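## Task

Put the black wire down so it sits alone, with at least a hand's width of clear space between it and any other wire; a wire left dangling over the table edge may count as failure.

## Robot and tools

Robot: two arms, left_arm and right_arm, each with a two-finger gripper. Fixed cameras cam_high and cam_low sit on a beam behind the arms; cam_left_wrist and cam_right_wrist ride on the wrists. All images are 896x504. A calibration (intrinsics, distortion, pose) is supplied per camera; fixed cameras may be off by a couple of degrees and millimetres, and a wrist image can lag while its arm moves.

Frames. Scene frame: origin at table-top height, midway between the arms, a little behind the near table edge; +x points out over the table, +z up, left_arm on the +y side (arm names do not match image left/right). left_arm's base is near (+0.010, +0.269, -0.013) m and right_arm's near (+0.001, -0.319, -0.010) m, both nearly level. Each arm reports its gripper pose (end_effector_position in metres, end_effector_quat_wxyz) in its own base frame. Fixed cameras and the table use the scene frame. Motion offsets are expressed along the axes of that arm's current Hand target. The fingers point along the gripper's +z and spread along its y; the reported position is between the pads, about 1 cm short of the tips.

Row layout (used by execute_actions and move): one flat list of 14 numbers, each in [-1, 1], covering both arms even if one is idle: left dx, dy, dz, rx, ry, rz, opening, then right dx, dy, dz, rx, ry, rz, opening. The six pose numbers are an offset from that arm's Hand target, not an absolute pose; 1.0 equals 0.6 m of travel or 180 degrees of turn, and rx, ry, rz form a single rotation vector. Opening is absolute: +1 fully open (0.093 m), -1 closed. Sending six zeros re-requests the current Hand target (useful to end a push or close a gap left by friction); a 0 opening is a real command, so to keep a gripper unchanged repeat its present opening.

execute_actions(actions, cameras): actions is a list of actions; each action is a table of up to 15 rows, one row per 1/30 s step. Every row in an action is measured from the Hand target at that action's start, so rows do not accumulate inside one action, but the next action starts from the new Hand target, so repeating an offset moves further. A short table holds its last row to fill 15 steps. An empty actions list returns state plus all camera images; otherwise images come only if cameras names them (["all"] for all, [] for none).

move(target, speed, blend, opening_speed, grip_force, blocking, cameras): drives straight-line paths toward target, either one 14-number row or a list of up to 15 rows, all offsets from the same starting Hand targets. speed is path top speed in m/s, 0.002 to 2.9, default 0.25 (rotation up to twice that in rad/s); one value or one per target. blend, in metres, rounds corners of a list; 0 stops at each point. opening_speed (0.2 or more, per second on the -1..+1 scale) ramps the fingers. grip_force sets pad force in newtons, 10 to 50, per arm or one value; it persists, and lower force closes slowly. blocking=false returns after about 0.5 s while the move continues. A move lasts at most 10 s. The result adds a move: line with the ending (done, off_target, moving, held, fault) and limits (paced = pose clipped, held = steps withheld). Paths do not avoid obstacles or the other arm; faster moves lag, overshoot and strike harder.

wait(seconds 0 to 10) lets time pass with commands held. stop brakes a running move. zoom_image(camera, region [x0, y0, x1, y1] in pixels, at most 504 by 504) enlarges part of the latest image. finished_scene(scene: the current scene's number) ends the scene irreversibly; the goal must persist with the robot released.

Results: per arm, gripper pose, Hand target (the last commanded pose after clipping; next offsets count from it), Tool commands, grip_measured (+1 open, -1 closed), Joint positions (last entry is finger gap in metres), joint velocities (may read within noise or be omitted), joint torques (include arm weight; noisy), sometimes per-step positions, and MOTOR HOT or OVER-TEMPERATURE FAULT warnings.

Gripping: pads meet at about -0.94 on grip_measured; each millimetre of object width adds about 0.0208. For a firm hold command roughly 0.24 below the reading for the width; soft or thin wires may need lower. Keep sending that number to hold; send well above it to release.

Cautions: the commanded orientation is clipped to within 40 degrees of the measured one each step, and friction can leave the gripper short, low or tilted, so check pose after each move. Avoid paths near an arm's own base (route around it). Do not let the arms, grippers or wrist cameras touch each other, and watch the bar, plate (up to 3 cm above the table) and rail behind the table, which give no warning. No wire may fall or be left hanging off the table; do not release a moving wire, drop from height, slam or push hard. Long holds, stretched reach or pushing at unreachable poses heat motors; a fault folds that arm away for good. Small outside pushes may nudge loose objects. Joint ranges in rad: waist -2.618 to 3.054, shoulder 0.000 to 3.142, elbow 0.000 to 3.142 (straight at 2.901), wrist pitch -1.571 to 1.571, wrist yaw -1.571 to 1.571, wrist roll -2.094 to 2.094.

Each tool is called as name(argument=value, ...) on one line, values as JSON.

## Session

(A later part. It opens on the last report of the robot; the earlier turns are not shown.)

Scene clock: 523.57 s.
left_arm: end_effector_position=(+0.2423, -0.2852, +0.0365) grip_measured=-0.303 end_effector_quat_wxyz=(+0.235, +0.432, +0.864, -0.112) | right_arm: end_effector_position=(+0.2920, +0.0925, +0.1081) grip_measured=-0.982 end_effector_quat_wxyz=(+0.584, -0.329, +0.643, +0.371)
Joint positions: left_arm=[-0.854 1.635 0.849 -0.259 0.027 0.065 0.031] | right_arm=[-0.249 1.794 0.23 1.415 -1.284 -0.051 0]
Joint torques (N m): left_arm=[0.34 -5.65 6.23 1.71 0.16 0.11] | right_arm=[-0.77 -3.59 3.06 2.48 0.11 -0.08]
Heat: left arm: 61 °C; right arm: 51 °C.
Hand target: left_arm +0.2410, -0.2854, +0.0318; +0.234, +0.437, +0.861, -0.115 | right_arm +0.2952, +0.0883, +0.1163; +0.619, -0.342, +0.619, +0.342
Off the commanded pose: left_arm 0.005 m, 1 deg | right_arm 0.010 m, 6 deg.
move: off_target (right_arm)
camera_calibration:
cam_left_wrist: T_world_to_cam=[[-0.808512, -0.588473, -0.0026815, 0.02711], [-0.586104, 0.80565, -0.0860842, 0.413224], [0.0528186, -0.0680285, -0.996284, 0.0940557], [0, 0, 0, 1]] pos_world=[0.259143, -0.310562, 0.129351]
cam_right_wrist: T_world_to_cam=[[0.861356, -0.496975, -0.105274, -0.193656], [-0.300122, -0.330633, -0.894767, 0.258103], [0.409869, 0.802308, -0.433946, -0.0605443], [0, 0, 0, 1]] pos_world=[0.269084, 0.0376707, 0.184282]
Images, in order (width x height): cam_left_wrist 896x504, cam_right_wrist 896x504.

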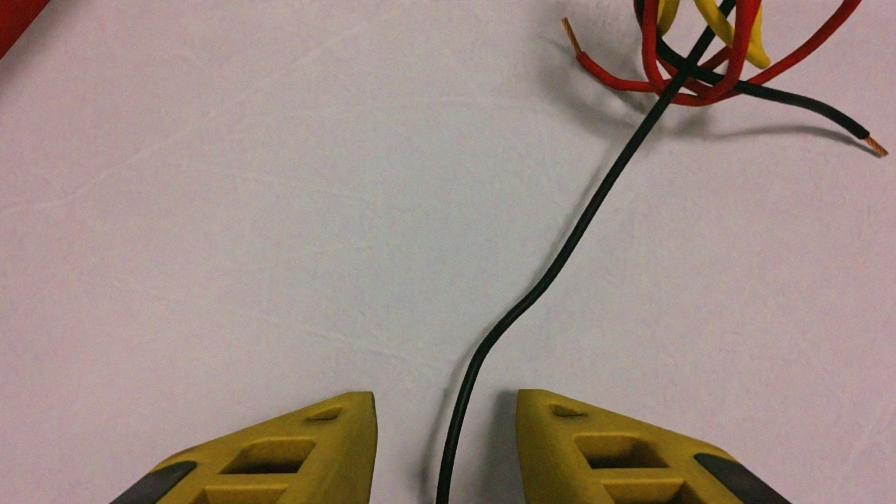

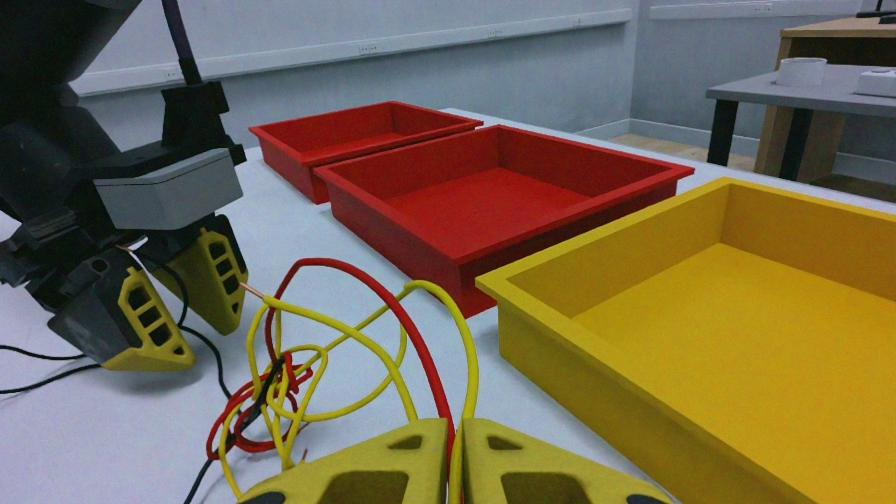

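move(target=[0.0067,0.0,0.0117,0,0,0,-0.3,0,0,0,0,0,0,-1.0], cameras=["cam_left_wrist","cam_right_wrist"], speed=0.03)

zoom_image(camera="cam_right_wrist", region=[0, 200, 300, 440])

Scene clock: 532.67 s.
left_arm: end_effector_position=(+0.2428, -0.2858, +0.0295) grip_measured=-0.303 end_effector_quat_wxyz=(+0.236, +0.431, +0.863, -0.112) | right_arm: end_effector_position=(+0.2920, +0.0925, +0.1081) grip_measured=-0.982 end_effector_quat_wxyz=(+0.584, -0.329, +0.643, +0.371)
Joint positions: left_arm=[-0.854 1.652 0.834 -0.223 0.027 0.065 0.031] | right_arm=[-0.249 1.794 0.23 1.415 -1.284 -0.051 0]
Joint torques (N m): left_arm=[0.24 -5.76 6.12 1.8 0.19 0.12] | right_arm=[-0.69 -3.71 2.81 2.48 0.07 -0.11]
Heat: left arm: 60 °C; right arm: 51 °C.
Hand target: left_arm +0.2411, -0.2854, +0.0237; +0.234, +0.437, +0.861, -0.115 | right_arm +0.2952, +0.0883, +0.1163; +0.619, -0.342, +0.619, +0.342
Off the commanded pose: left_arm 0.006 m, 1 deg | right_arm 0.010 m, 6 deg.
move: off_target (right_arm)
camera_calibration:
cam_left_wrist: T_world_to_cam=[[-0.808473, -0.588526, -0.00294056, 0.027044], [-0.585975, 0.805414, -0.089116, 0.413463], [0.0548155, -0.0703248, -0.996017, 0.0858672], [0, 0, 0, 1]] pos_world=[0.259436, -0.311054, 0.122451]
cam_right_wrist: T_world_to_cam=[[0.861356, -0.496975, -0.105274, -0.193656], [-0.300122, -0.330633, -0.894767, 0.258103], [0.409869, 0.802308, -0.433946, -0.0605443], [0, 0, 0, 1]] pos_world=[0.269084, 0.0376707, 0.184282]
Images, in order (width x height): cam_left_wrist 896x504, cam_right_wrist 896x504.

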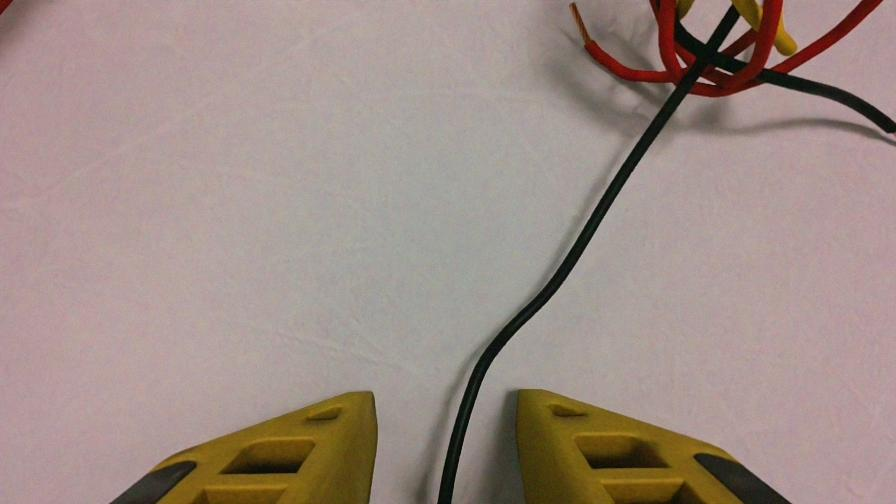

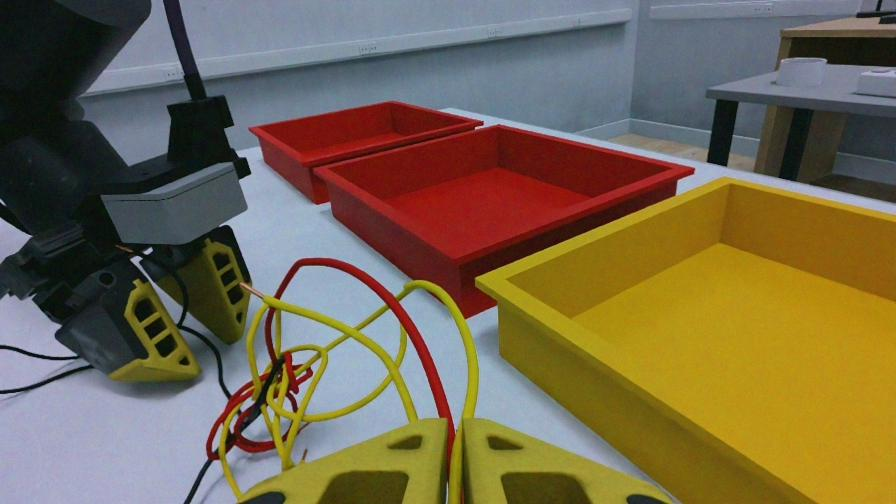

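Scaled by 1.680 from the camera's 896x504 image, which has a finer 1280x720 frame.

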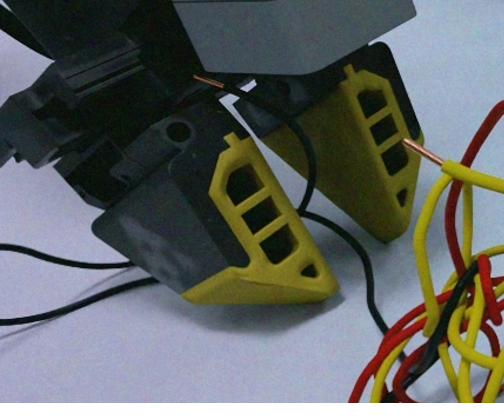

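move(target=[0,0,0,0,0,0,-1.0,0,0,0,0,0,0,-1.0], cameras=["cam_left_wrist","cam_right_wrist"], speed=0.03, opening_speed=0.6)

Scene clock: 537.87 s.
left_arm: end_effector_position=(+0.2429, -0.2860, +0.0296) grip_measured=-0.976 end_effector_quat_wxyz=(+0.237, +0.431, +0.863, -0.113) | right_arm: end_effector_position=(+0.2920, +0.0925, +0.1081) grip_measured=-0.982 end_effector_quat_wxyz=(+0.584, -0.329, +0.643, +0.371)
Joint positions: left_arm=[-0.854 1.652 0.834 -0.223 0.027 0.065 0] | right_arm=[-0.249 1.794 0.23 1.415 -1.284 -0.051 0]
Joint torques (N m): left_arm=[0.25 -5.61 5.98 1.8 0.12 0.11] | right_arm=[-0.59 -3.69 2.88 2.46 0.08 -0.12]
Heat: left arm: 60 °C; right arm: 51 °C.
Hand target: left_arm +0.2411, -0.2855, +0.0237; +0.234, +0.437, +0.861, -0.115 | right_arm +0.2952, +0.0883, +0.1163; +0.619, -0.342, +0.619, +0.342
Off the commanded pose: left_arm 0.006 m, 1 deg | right_arm 0.010 m, 6 deg.
move: off_target (right_arm)
camera_calibration:
cam_left_wrist: T_world_to_cam=[[-0.808578, -0.588383, -0.00272685, 0.0271127], [-0.585802, 0.805448, -0.0899394, 0.413675], [0.0551151, -0.0711256, -0.995944, 0.0856186], [0, 0, 0, 1]] pos_world=[0.259535, -0.311151, 0.122551]
cam_right_wrist: T_world_to_cam=[[0.861356, -0.496975, -0.105274, -0.193656], [-0.300122, -0.330633, -0.894767, 0.258103], [0.409869, 0.802308, -0.433946, -0.0605443], [0, 0, 0, 1]] pos_world=[0.269084, 0.0376707, 0.184282]
Images, in order (width x height): cam_left_wrist 896x504, cam_right_wrist 896x504.

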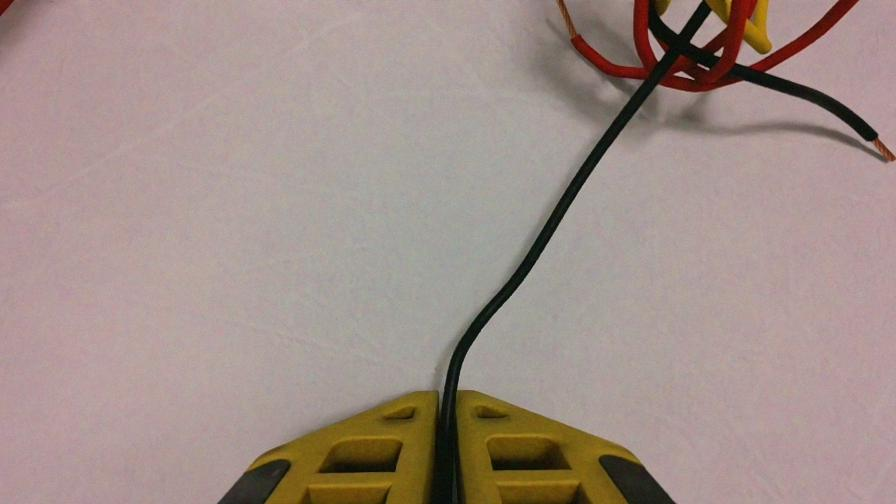

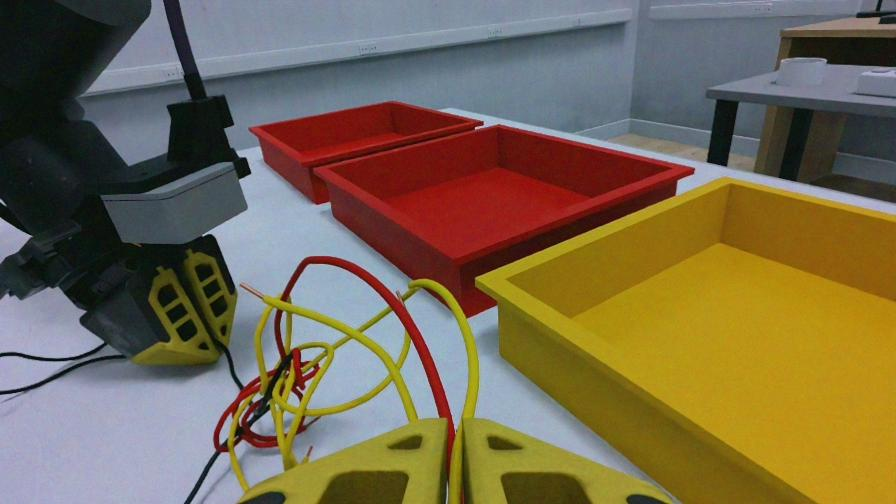

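move(target=[0.083,0.086,-0.144,0,0,0,-1.0,0,0,0,0,0,0,-1.0], cameras=["cam_left_wrist","cam_right_wrist"], speed=0.05)

zoom_image(camera="cam_right_wrist", region=[150, 150, 450, 450])

Scene clock: 545.70 s.
left_arm: end_effector_position=(+0.2396, -0.2072, +0.0865) grip_measured=-0.976 end_effector_quat_wxyz=(+0.262, +0.443, +0.845, -0.143) | right_arm: end_effector_position=(+0.2864, +0.0953, +0.1079) grip_measured=-0.982 end_effector_quat_wxyz=(+0.579, -0.336, +0.638, +0.382)
Joint positions: left_arm=[-0.6 1.288 0.725 -0.435 0.213 0.302 0] | right_arm=[-0.249 1.794 0.225 1.415 -1.314 -0.052 0]
Joint torques (N m): left_arm=[2.14 -5.29 5.98 0.96 -0.15 0.08] | right_arm=[-0.7 -3.95 3.33 2.33 0.46 -0.12]
Heat: left arm: 60 °C; right arm: 52 °C.
Hand target: left_arm +0.2314, -0.1853, +0.0737; +0.234, +0.437, +0.861, -0.115 | right_arm +0.2952, +0.0883, +0.1163; +0.619, -0.342, +0.619, +0.342
Off the commanded pose: left_arm 0.027 m, 5 deg | right_arm 0.014 m, 7 deg.
move: off_target (left_arm, right_arm)
camera_calibration:
cam_left_wrist: T_world_to_cam=[[-0.833502, -0.552337, 0.0140952, 0.082912], [-0.546688, 0.820745, -0.165861, 0.353766], [0.0800425, -0.145951, -0.986048, 0.12568], [0, 0, 0, 1]] pos_world=[0.252447, -0.226213, 0.181434]
cam_right_wrist: T_world_to_cam=[[0.875357, -0.470887, -0.109618, -0.193493], [-0.29238, -0.33501, -0.895702, 0.2555], [0.385051, 0.816109, -0.430931, -0.0551502], [0, 0, 0, 1]] pos_world=[0.265314, 0.0394901, 0.183876]
Images, in order (width x height): cam_left_wrist 896x504, cam_right_wrist 896x504.

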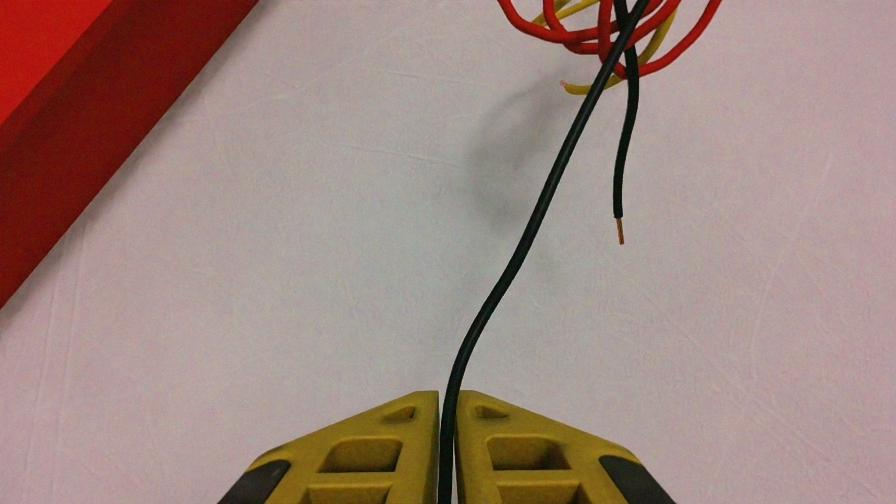

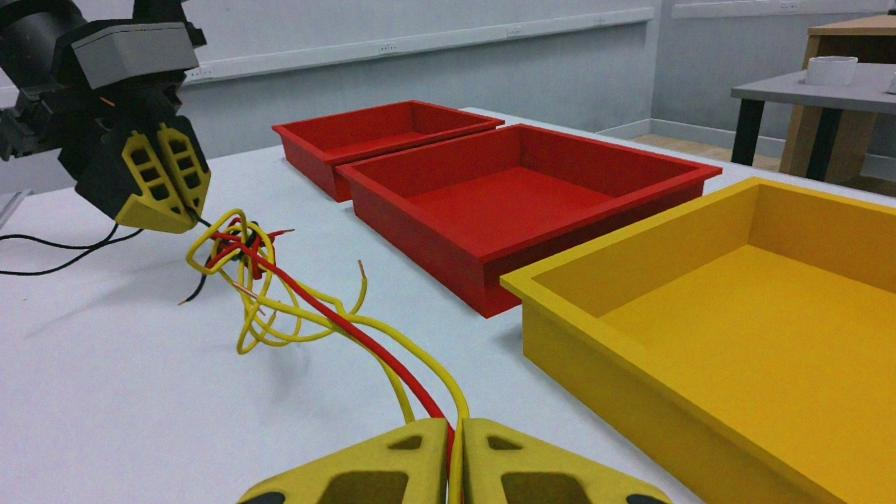

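Scaled by 1.680 from the camera's 896x504 image, which has a finer 1280x720 frame.

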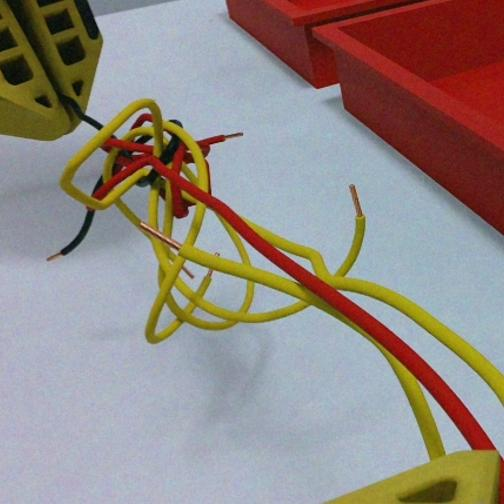

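zoom_image(camera="cam_right_wrist", region=[170, 190, 310, 310])

zoom_image(camera="cam_left_wrist", region=[450, 0, 750, 250])

Scaled by 3.600 from the camera's 896x504 image, which has a finer 1280x720 frame.

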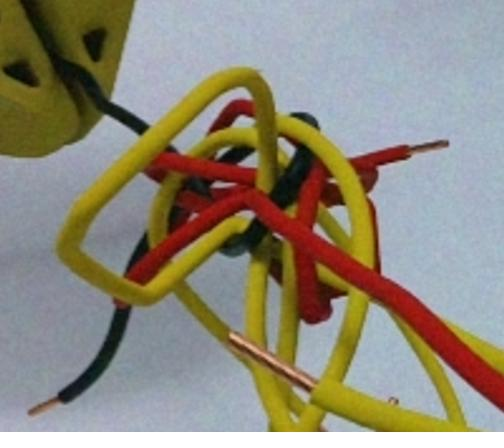

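Scaled by 1.680 from the camera's 896x504 image, which has a finer 1280x720 frame.

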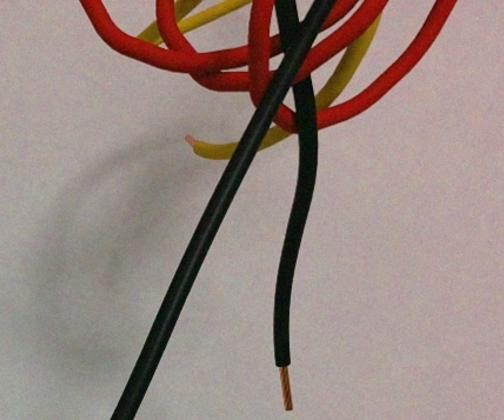

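move(target=[0.0,0.06,-0.05,0,0,0,-1.0,0,0,0,0,0,0,-1.0], cameras=["cam_left_wrist","cam_right_wrist"], speed=0.04)

zoom_image(camera="cam_right_wrist", region=[120, 150, 320, 330])

zoom_image(camera="cam_left_wrist", region=[450, 0, 750, 250])

Scene clock: 562.83 s.
left_arm: end_effector_position=(+0.2473, -0.1841, +0.1042) grip_measured=-0.976 end_effector_quat_wxyz=(+0.258, +0.458, +0.833, -0.174) | right_arm: end_effector_position=(+0.2789, +0.1020, +0.1090) grip_measured=-0.982 end_effector_quat_wxyz=(+0.571, -0.353, +0.626, +0.398)
Joint positions: left_arm=[-0.442 1.268 0.782 -0.557 0.368 0.464 0] | right_arm=[-0.237 1.794 0.225 1.415 -1.357 -0.057 0]
Joint torques (N m): left_arm=[3.47 -5.34 9.87 0.55 -0.72 0.14] | right_arm=[-2.24 -4.7 3.47 2.25 0.9 -0.11]
Heat: left arm: 58 °C; right arm: 52 °C.
Hand target: left_arm +0.2512, -0.1521, +0.0998; +0.234, +0.437, +0.861, -0.115 | right_arm +0.2952, +0.0883, +0.1163; +0.619, -0.342, +0.619, +0.342
Off the commanded pose: left_arm 0.033 m, 8 deg | right_arm 0.023 m, 9 deg.
move: off_target (left_arm, right_arm)
camera_calibration:
cam_left_wrist: T_world_to_cam=[[-0.86187, -0.503836, 0.0576935, 0.11327], [-0.504927, 0.841966, -0.19011, 0.337994], [0.0472083, -0.192981, -0.980066, 0.144776], [0, 0, 0, 1]] pos_world=[0.261452, -0.199571, 0.199612]
cam_right_wrist: T_world_to_cam=[[0.900544, -0.421586, -0.106236, -0.195978], [-0.268283, -0.346576, -0.898838, 0.251258], [0.342119, 0.837944, -0.425211, -0.0480729], [0, 0, 0, 1]] pos_world=[0.260342, 0.0447406, 0.184579]
Images, in order (width x height): cam_left_wrist 896x504, cam_right_wrist 896x504.

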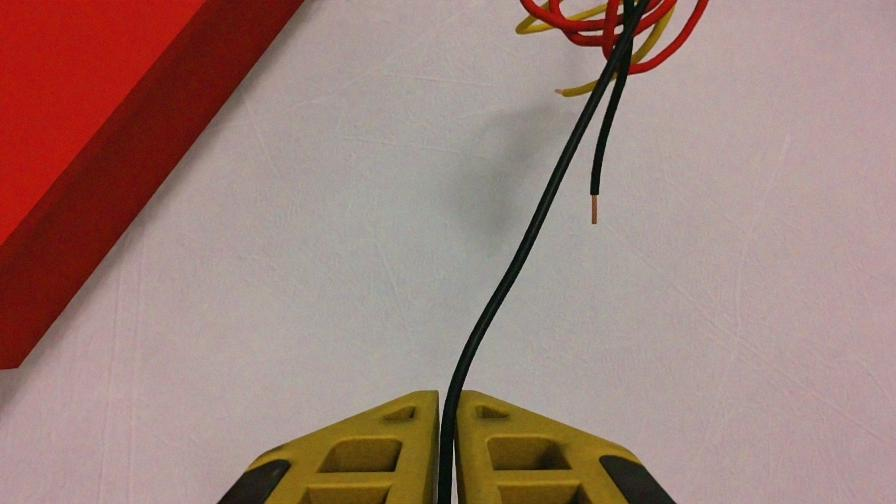

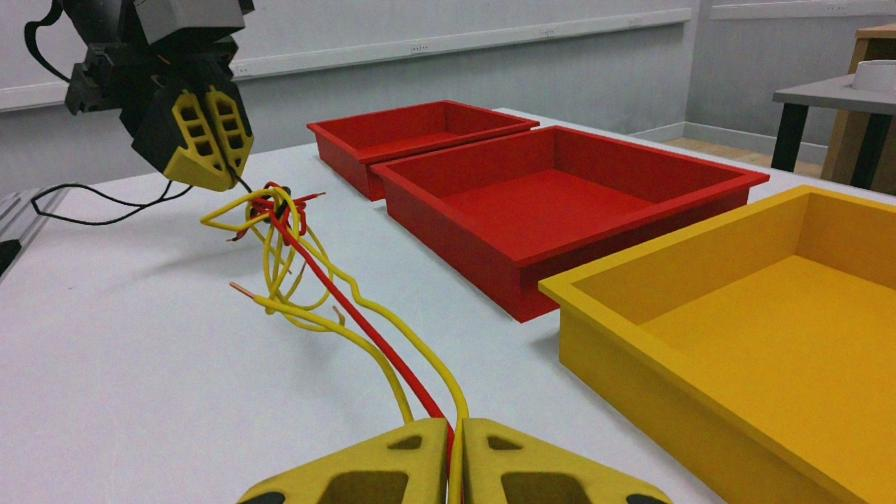

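Scaled by 2.520 from the camera's 896x504 image, which has a finer 1280x720 frame.

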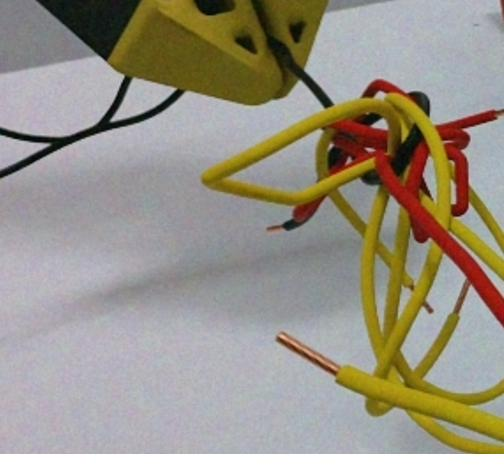

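Scaled by 1.680 from the camera's 896x504 image, which has a finer 1280x720 frame.

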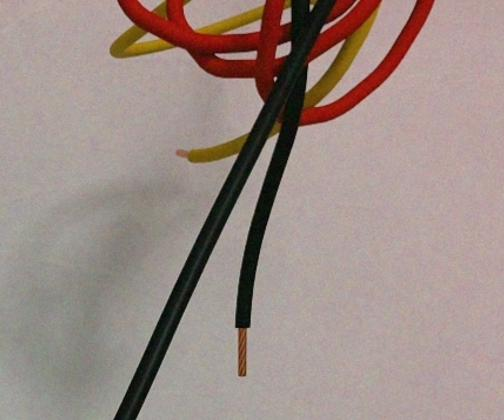

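move(target=[0.0,0.05,-0.04,0,0,0,-1.0,0,0,0,0,0,0,-1.0], cameras=["cam_left_wrist","cam_right_wrist"], speed=0.03)

zoom_image(camera="cam_right_wrist", region=[170, 130, 370, 310])

zoom_image(camera="cam_left_wrist", region=[450, 0, 750, 250])

Scene clock: 571.93 s.
left_arm: end_effector_position=(+0.2562, -0.1630, +0.1289) grip_measured=-0.976 end_effector_quat_wxyz=(+0.260, +0.465, +0.824, -0.192) | right_arm: end_effector_position=(+0.2749, +0.1052, +0.1096) grip_measured=-0.982 end_effector_quat_wxyz=(+0.566, -0.362, +0.619, +0.406)
Joint positions: left_arm=[-0.312 1.268 0.878 -0.702 0.471 0.598 0] | right_arm=[-0.231 1.794 0.225 1.414 -1.379 -0.06 0]
Joint torques (N m): left_arm=[4.57 -3.66 10.73 0.61 -0.99 0.12] | right_arm=[-3 -5.48 3.38 2.11 1.06 -0.09]
Heat: left arm: 60 °C; right arm: 51 °C.
Hand target: left_arm +0.2682, -0.1247, +0.1207; +0.234, +0.437, +0.861, -0.115 | right_arm +0.2953, +0.0883, +0.1163; +0.619, -0.342, +0.619, +0.342
Off the commanded pose: left_arm 0.041 m, 11 deg | right_arm 0.027 m, 10 deg.
move: off_target (left_arm, right_arm)
camera_calibration:
cam_left_wrist: T_world_to_cam=[[-0.874889, -0.477999, 0.0780168, 0.135088], [-0.482999, 0.849195, -0.213497, 0.3281], [0.0357996, -0.224468, -0.973824, 0.169624], [0, 0, 0, 1]] pos_world=[0.270587, -0.175973, 0.224693]
cam_right_wrist: T_world_to_cam=[[0.91216, -0.396286, -0.104508, -0.197141], [-0.255985, -0.351764, -0.900408, 0.249191], [0.320057, 0.848068, -0.422308, -0.0444942], [0, 0, 0, 1]] pos_world=[0.257854, 0.0472662, 0.184981]
Images, in order (width x height): cam_left_wrist 896x504, cam_right_wrist 896x504.

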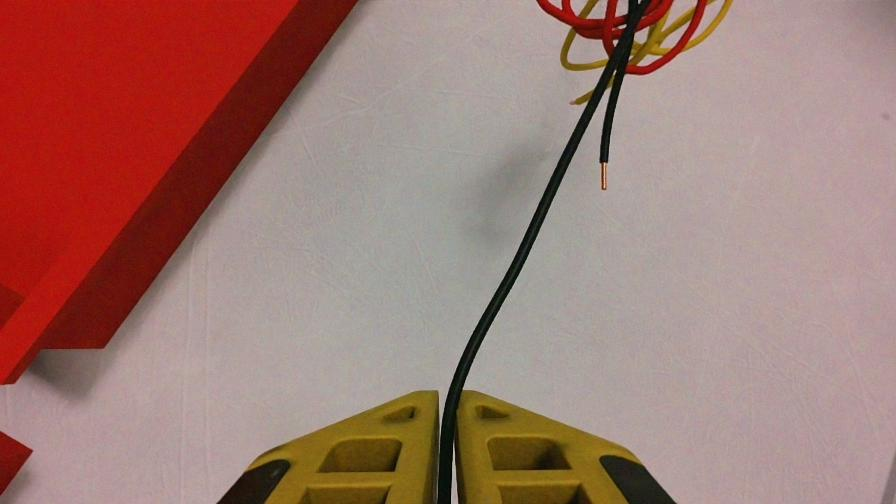

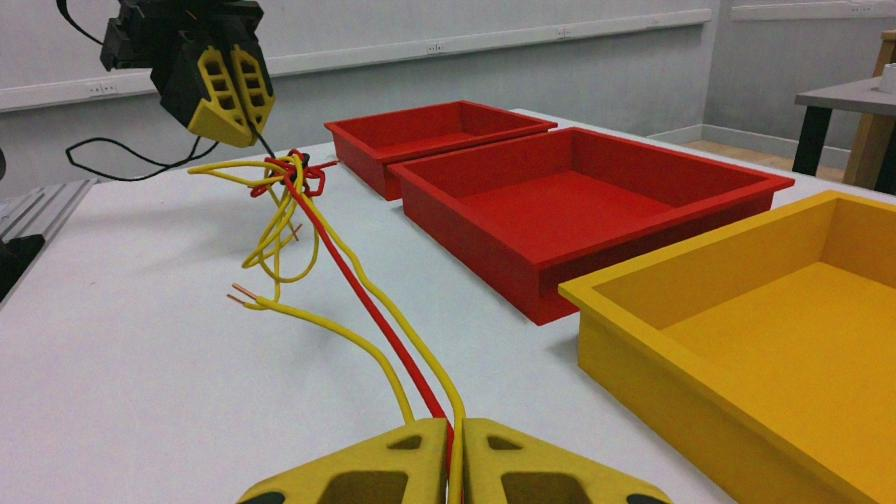

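Scaled by 2.520 from the camera's 896x504 image, which has a finer 1280x720 frame.

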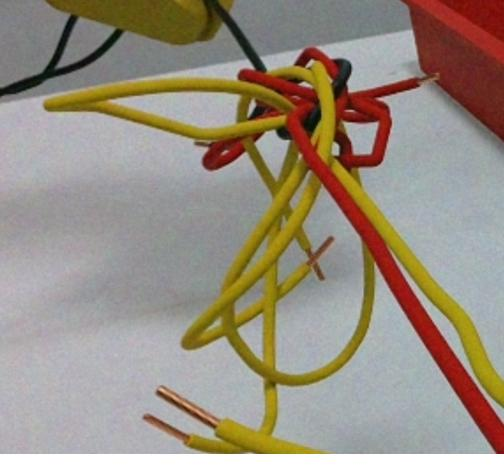

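Scaled by 1.680 from the camera's 896x504 image, which has a finer 1280x720 frame.

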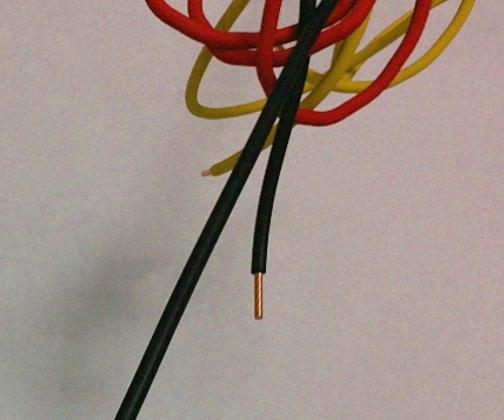

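move(target=[0.0,0.05,-0.04,0,0,0,-1.0,0,0,0,0,0,0,-1.0], cameras=["cam_left_wrist","cam_right_wrist"], speed=0.03)

zoom_image(camera="cam_right_wrist", region=[170, 100, 370, 280])

zoom_image(camera="cam_left_wrist", region=[450, 0, 750, 250])

Scene clock: 578.43 s.
left_arm: end_effector_position=(+0.2657, -0.1389, +0.1465) grip_measured=-0.976 end_effector_quat_wxyz=(+0.249, +0.463, +0.826, -0.203) | right_arm: end_effector_position=(+0.2741, +0.1067, +0.1096) grip_measured=-0.982 end_effector_quat_wxyz=(+0.565, -0.365, +0.618, +0.407)
Joint positions: left_arm=[-0.188 1.313 0.992 -0.861 0.542 0.725 0] | right_arm=[-0.226 1.794 0.225 1.414 -1.381 -0.061 0]
Joint torques (N m): left_arm=[5.39 -3.79 11.81 0.86 -1.16 0.11] | right_arm=[-3.85 -5.44 3.06 2.11 1.08 -0.08]
Heat: left arm: 61 °C; right arm: 51 °C.
Hand target: left_arm +0.2852, -0.0972, +0.1417; +0.234, +0.437, +0.861, -0.115 | right_arm +0.2952, +0.0883, +0.1163; +0.619, -0.342, +0.619, +0.342
Off the commanded pose: left_arm 0.046 m, 11 deg | right_arm 0.029 m, 10 deg.
move: off_target (left_arm, right_arm)
camera_calibration:
cam_left_wrist: T_world_to_cam=[[-0.874916, -0.471722, 0.109542, 0.14975], [-0.484252, 0.850051, -0.207157, 0.315512], [0.00460452, -0.234291, -0.972156, 0.198551], [0, 0, 0, 1]] pos_world=[0.282891, -0.151042, 0.241979]
cam_right_wrist: T_world_to_cam=[[0.915018, -0.390033, -0.103041, -0.1974], [-0.252269, -0.353891, -0.900623, 0.248783], [0.314807, 0.85008, -0.422209, -0.0443788], [0, 0, 0, 1]] pos_world=[0.257356, 0.0487753, 0.184983]
Images, in order (width x height): cam_left_wrist 896x504, cam_right_wrist 896x504.

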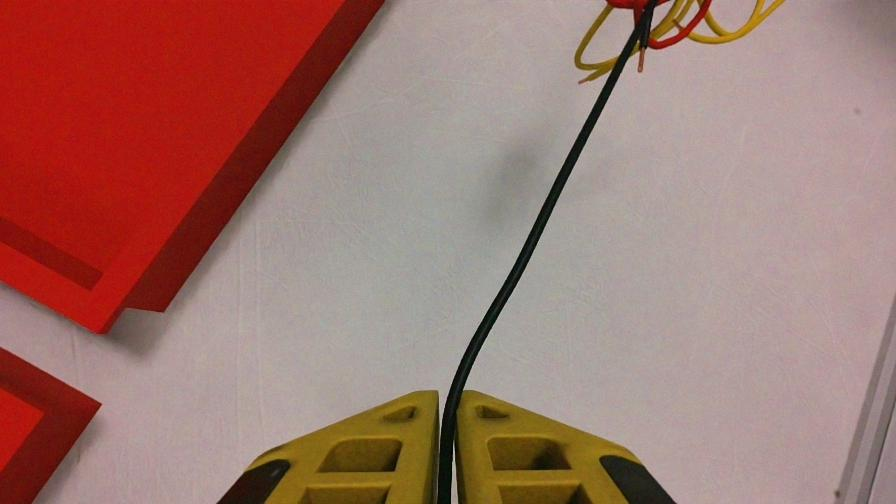

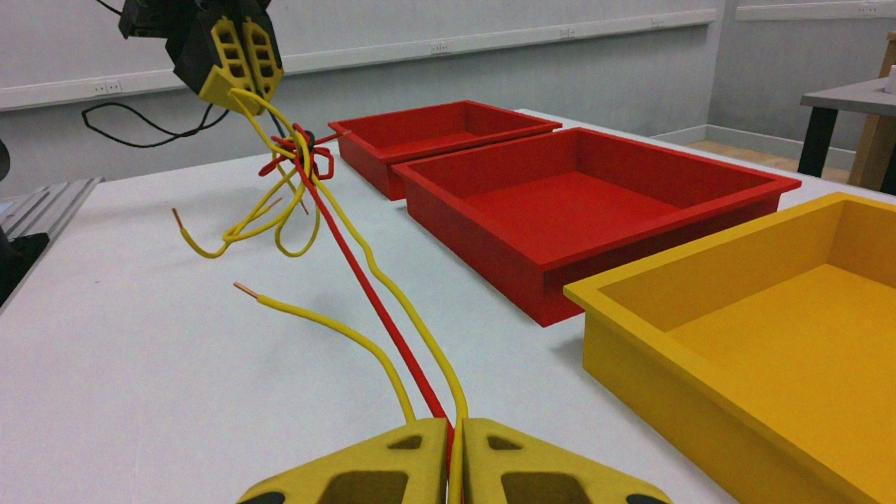

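Scaled by 2.520 from the camera's 896x504 image, which has a finer 1280x720 frame.

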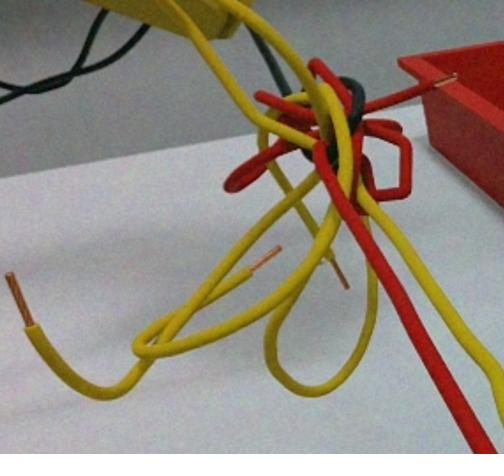

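Scaled by 1.680 from the camera's 896x504 image, which has a finer 1280x720 frame.

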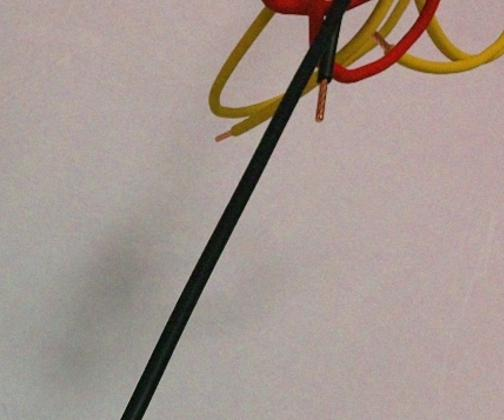

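move(target=[0.0,0.05,-0.03,0,0,0,-1.0,0,0,0,0,0,0,-1.0], cameras=["cam_left_wrist","cam_right_wrist","cam_high"], speed=0.03)

zoom_image(camera="cam_right_wrist", region=[170, 100, 370, 280])

zoom_image(camera="cam_left_wrist", region=[450, 0, 750, 250])

Scene clock: 585.60 s.
left_arm: end_effector_position=(+0.2746, -0.1254, +0.1621) grip_measured=-0.976 end_effector_quat_wxyz=(+0.241, +0.463, +0.821, -0.231) | right_arm: end_effector_position=(+0.2707, +0.1098, +0.1100) grip_measured=-0.982 end_effector_quat_wxyz=(+0.561, -0.372, +0.612, +0.414)
Joint positions: left_arm=[-0.098 1.385 1.108 -0.995 0.62 0.832 0] | right_arm=[-0.218 1.794 0.225 1.414 -1.398 -0.063 0]
Joint torques (N m): left_arm=[6.86 -4.44 12.57 1.02 -1.39 0.13] | right_arm=[-4.45 -5.53 2.99 2.04 1.34 -0.05]
Heat: left arm: 62 °C; right arm: 51 °C.
Hand target: left_arm +0.3039, -0.0723, +0.1574; +0.234, +0.437, +0.861, -0.115 | right_arm +0.2953, +0.0883, +0.1163; +0.619, -0.342, +0.619, +0.342
Off the commanded pose: left_arm 0.061 m, 14 deg | right_arm 0.033 m, 11 deg.
move: off_target (left_arm, right_arm)
camera_calibration:
cam_left_wrist: T_world_to_cam=[[-0.879198, -0.448789, 0.159997, 0.158125], [-0.475055, 0.851444, -0.222184, 0.311554], [-0.0365147, -0.271351, -0.961787, 0.22179], [0, 0, 0, 1]] pos_world=[0.295127, -0.134123, 0.257238]
cam_right_wrist: T_world_to_cam=[[0.924446, -0.367523, -0.101622, -0.198205], [-0.24154, -0.358186, -0.901865, 0.247109], [0.295057, 0.858271, -0.419895, -0.0415169], [0, 0, 0, 1]] pos_world=[0.255167, 0.0512984, 0.185284]
Images, in order (width x height): cam_high 896x504, cam_left_wrist 896x504, cam_right_wrist 896x504.

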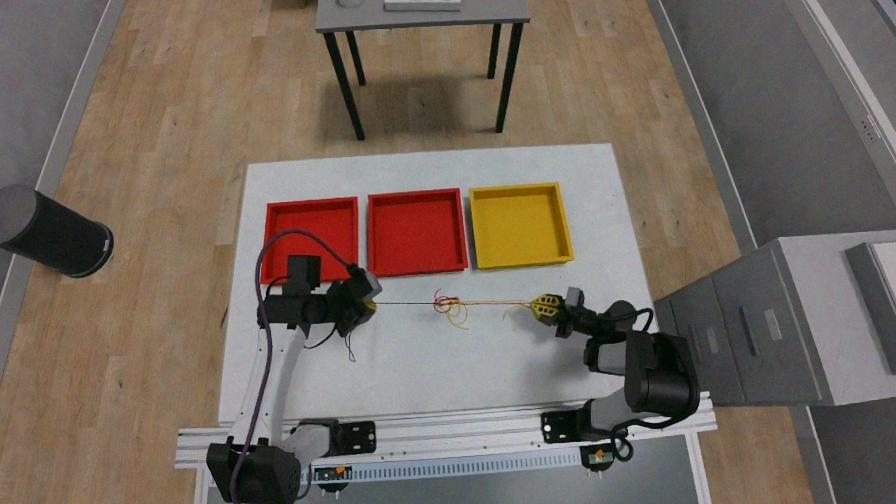

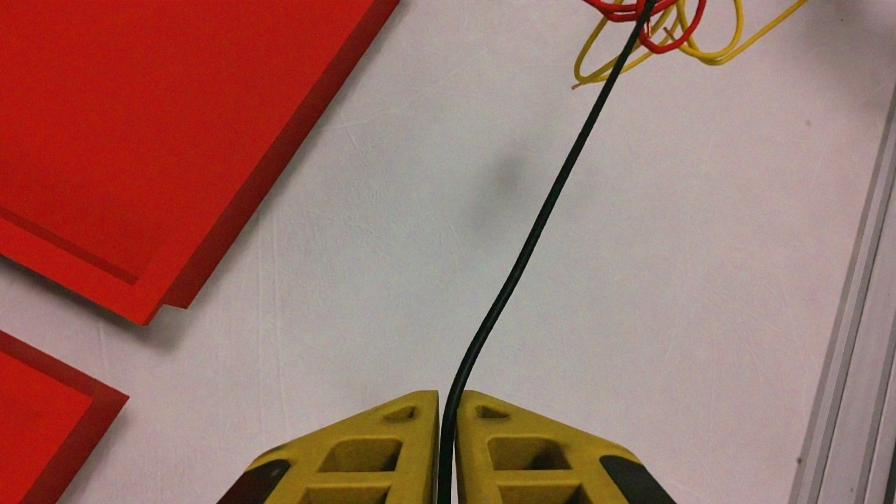

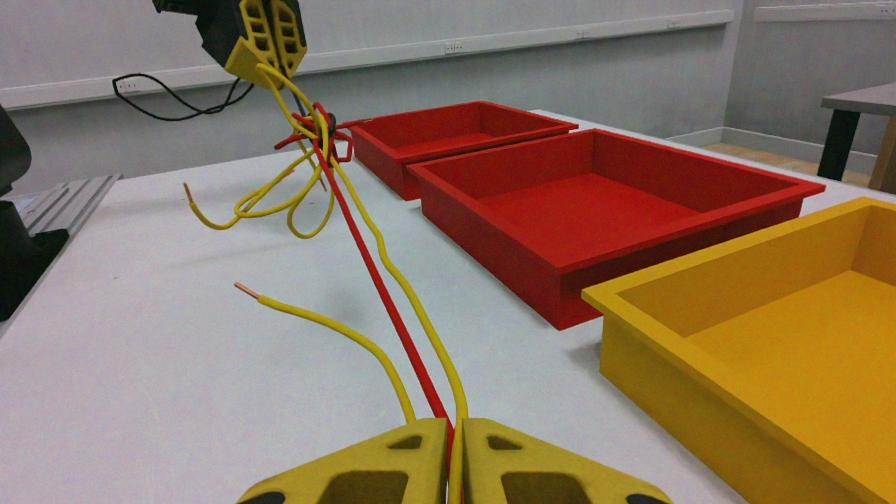

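Scaled by 2.520 from the camera's 896x504 image, which has a finer 1280x720 frame.

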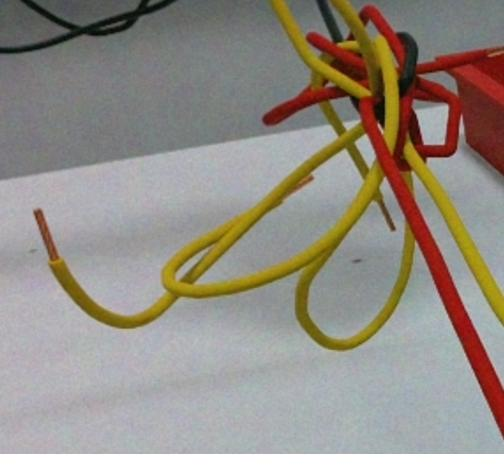

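Scaled by 1.680 from the camera's 896x504 image, which has a finer 1280x720 frame.

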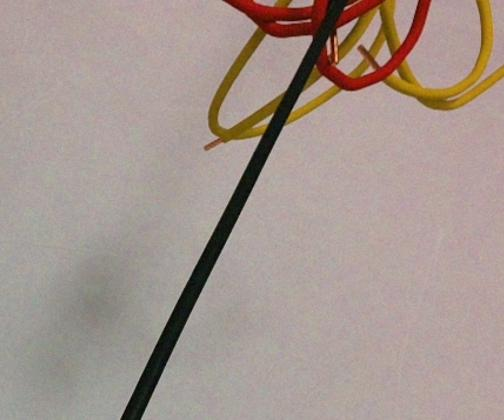

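wait(seconds=3, cameras=["cam_left_wrist","cam_right_wrist"])

zoom_image(camera="cam_left_wrist", region=[550, 0, 750, 150])

zoom_image(camera="cam_right_wrist", region=[230, 60, 390, 200])

Scene clock: 594.93 s.
left_arm: end_effector_position=(+0.2745, -0.1254, +0.1621) grip_measured=-0.976 end_effector_quat_wxyz=(+0.241, +0.463, +0.821, -0.231) | right_arm: end_effector_position=(+0.2707, +0.1099, +0.1101) grip_measured=-0.982 end_effector_quat_wxyz=(+0.561, -0.372, +0.612, +0.414)
Joint positions: left_arm=[-0.098 1.385 1.108 -0.995 0.62 0.832 0] | right_arm=[-0.218 1.794 0.225 1.414 -1.398 -0.063 0]
Joint torques (N m): left_arm=[6.76 -4.46 12.62 1.03 -1.42 0.09] | right_arm=[-4.34 -5.67 2.92 2.04 1.31 -0.07]
Heat: left arm: 66 °C; right arm: 51 °C.
Hand target: left_arm +0.3039, -0.0723, +0.1574; +0.234, +0.437, +0.861, -0.115 | right_arm +0.2952, +0.0883, +0.1163; +0.619, -0.342, +0.619, +0.342
Tool commands: left_gripper/opening=-1.0 right_gripper/opening=-1.0
Off the commanded pose: left_arm 0.061 m, 14 deg | right_arm 0.033 m, 11 deg.
wait: 3.00 s; at rest from the start
camera_calibration:
cam_left_wrist: T_world_to_cam=[[-0.879346, -0.448479, 0.160054, 0.158108], [-0.474766, 0.851638, -0.222059, 0.311416], [-0.0367191, -0.271255, -0.961807, 0.221865], [0, 0, 0, 1]] pos_world=[0.295028, -0.134124, 0.257238]
cam_right_wrist: T_world_to_cam=[[0.924585, -0.367183, -0.101583, -0.198173], [-0.241375, -0.358288, -0.901869, 0.247048], [0.294756, 0.858374, -0.419896, -0.0414159], [0, 0, 0, 1]] pos_world=[0.255067, 0.0512989, 0.185284]
Images, in order (width x height): cam_left_wrist 896x504, cam_right_wrist 896x504.

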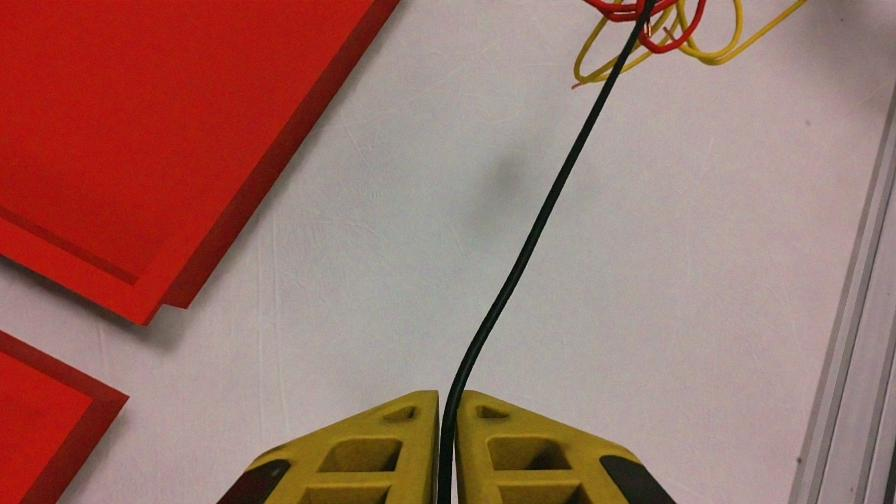

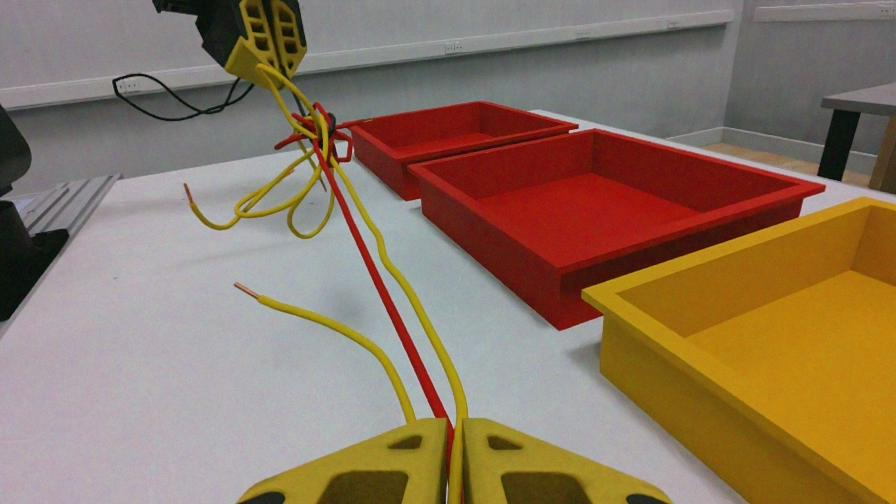

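Scaled by 2.520 from the camera's 896x504 image, which has a finer 1280x720 frame.

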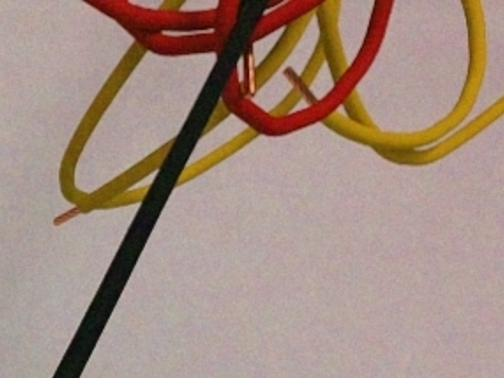

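Scaled by 3.150 from the camera's 896x504 image, which has a finer 1280x720 frame.

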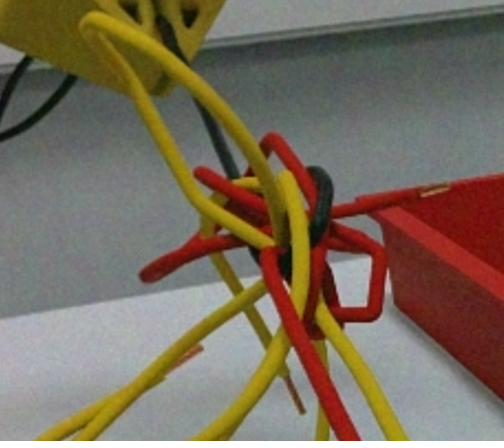

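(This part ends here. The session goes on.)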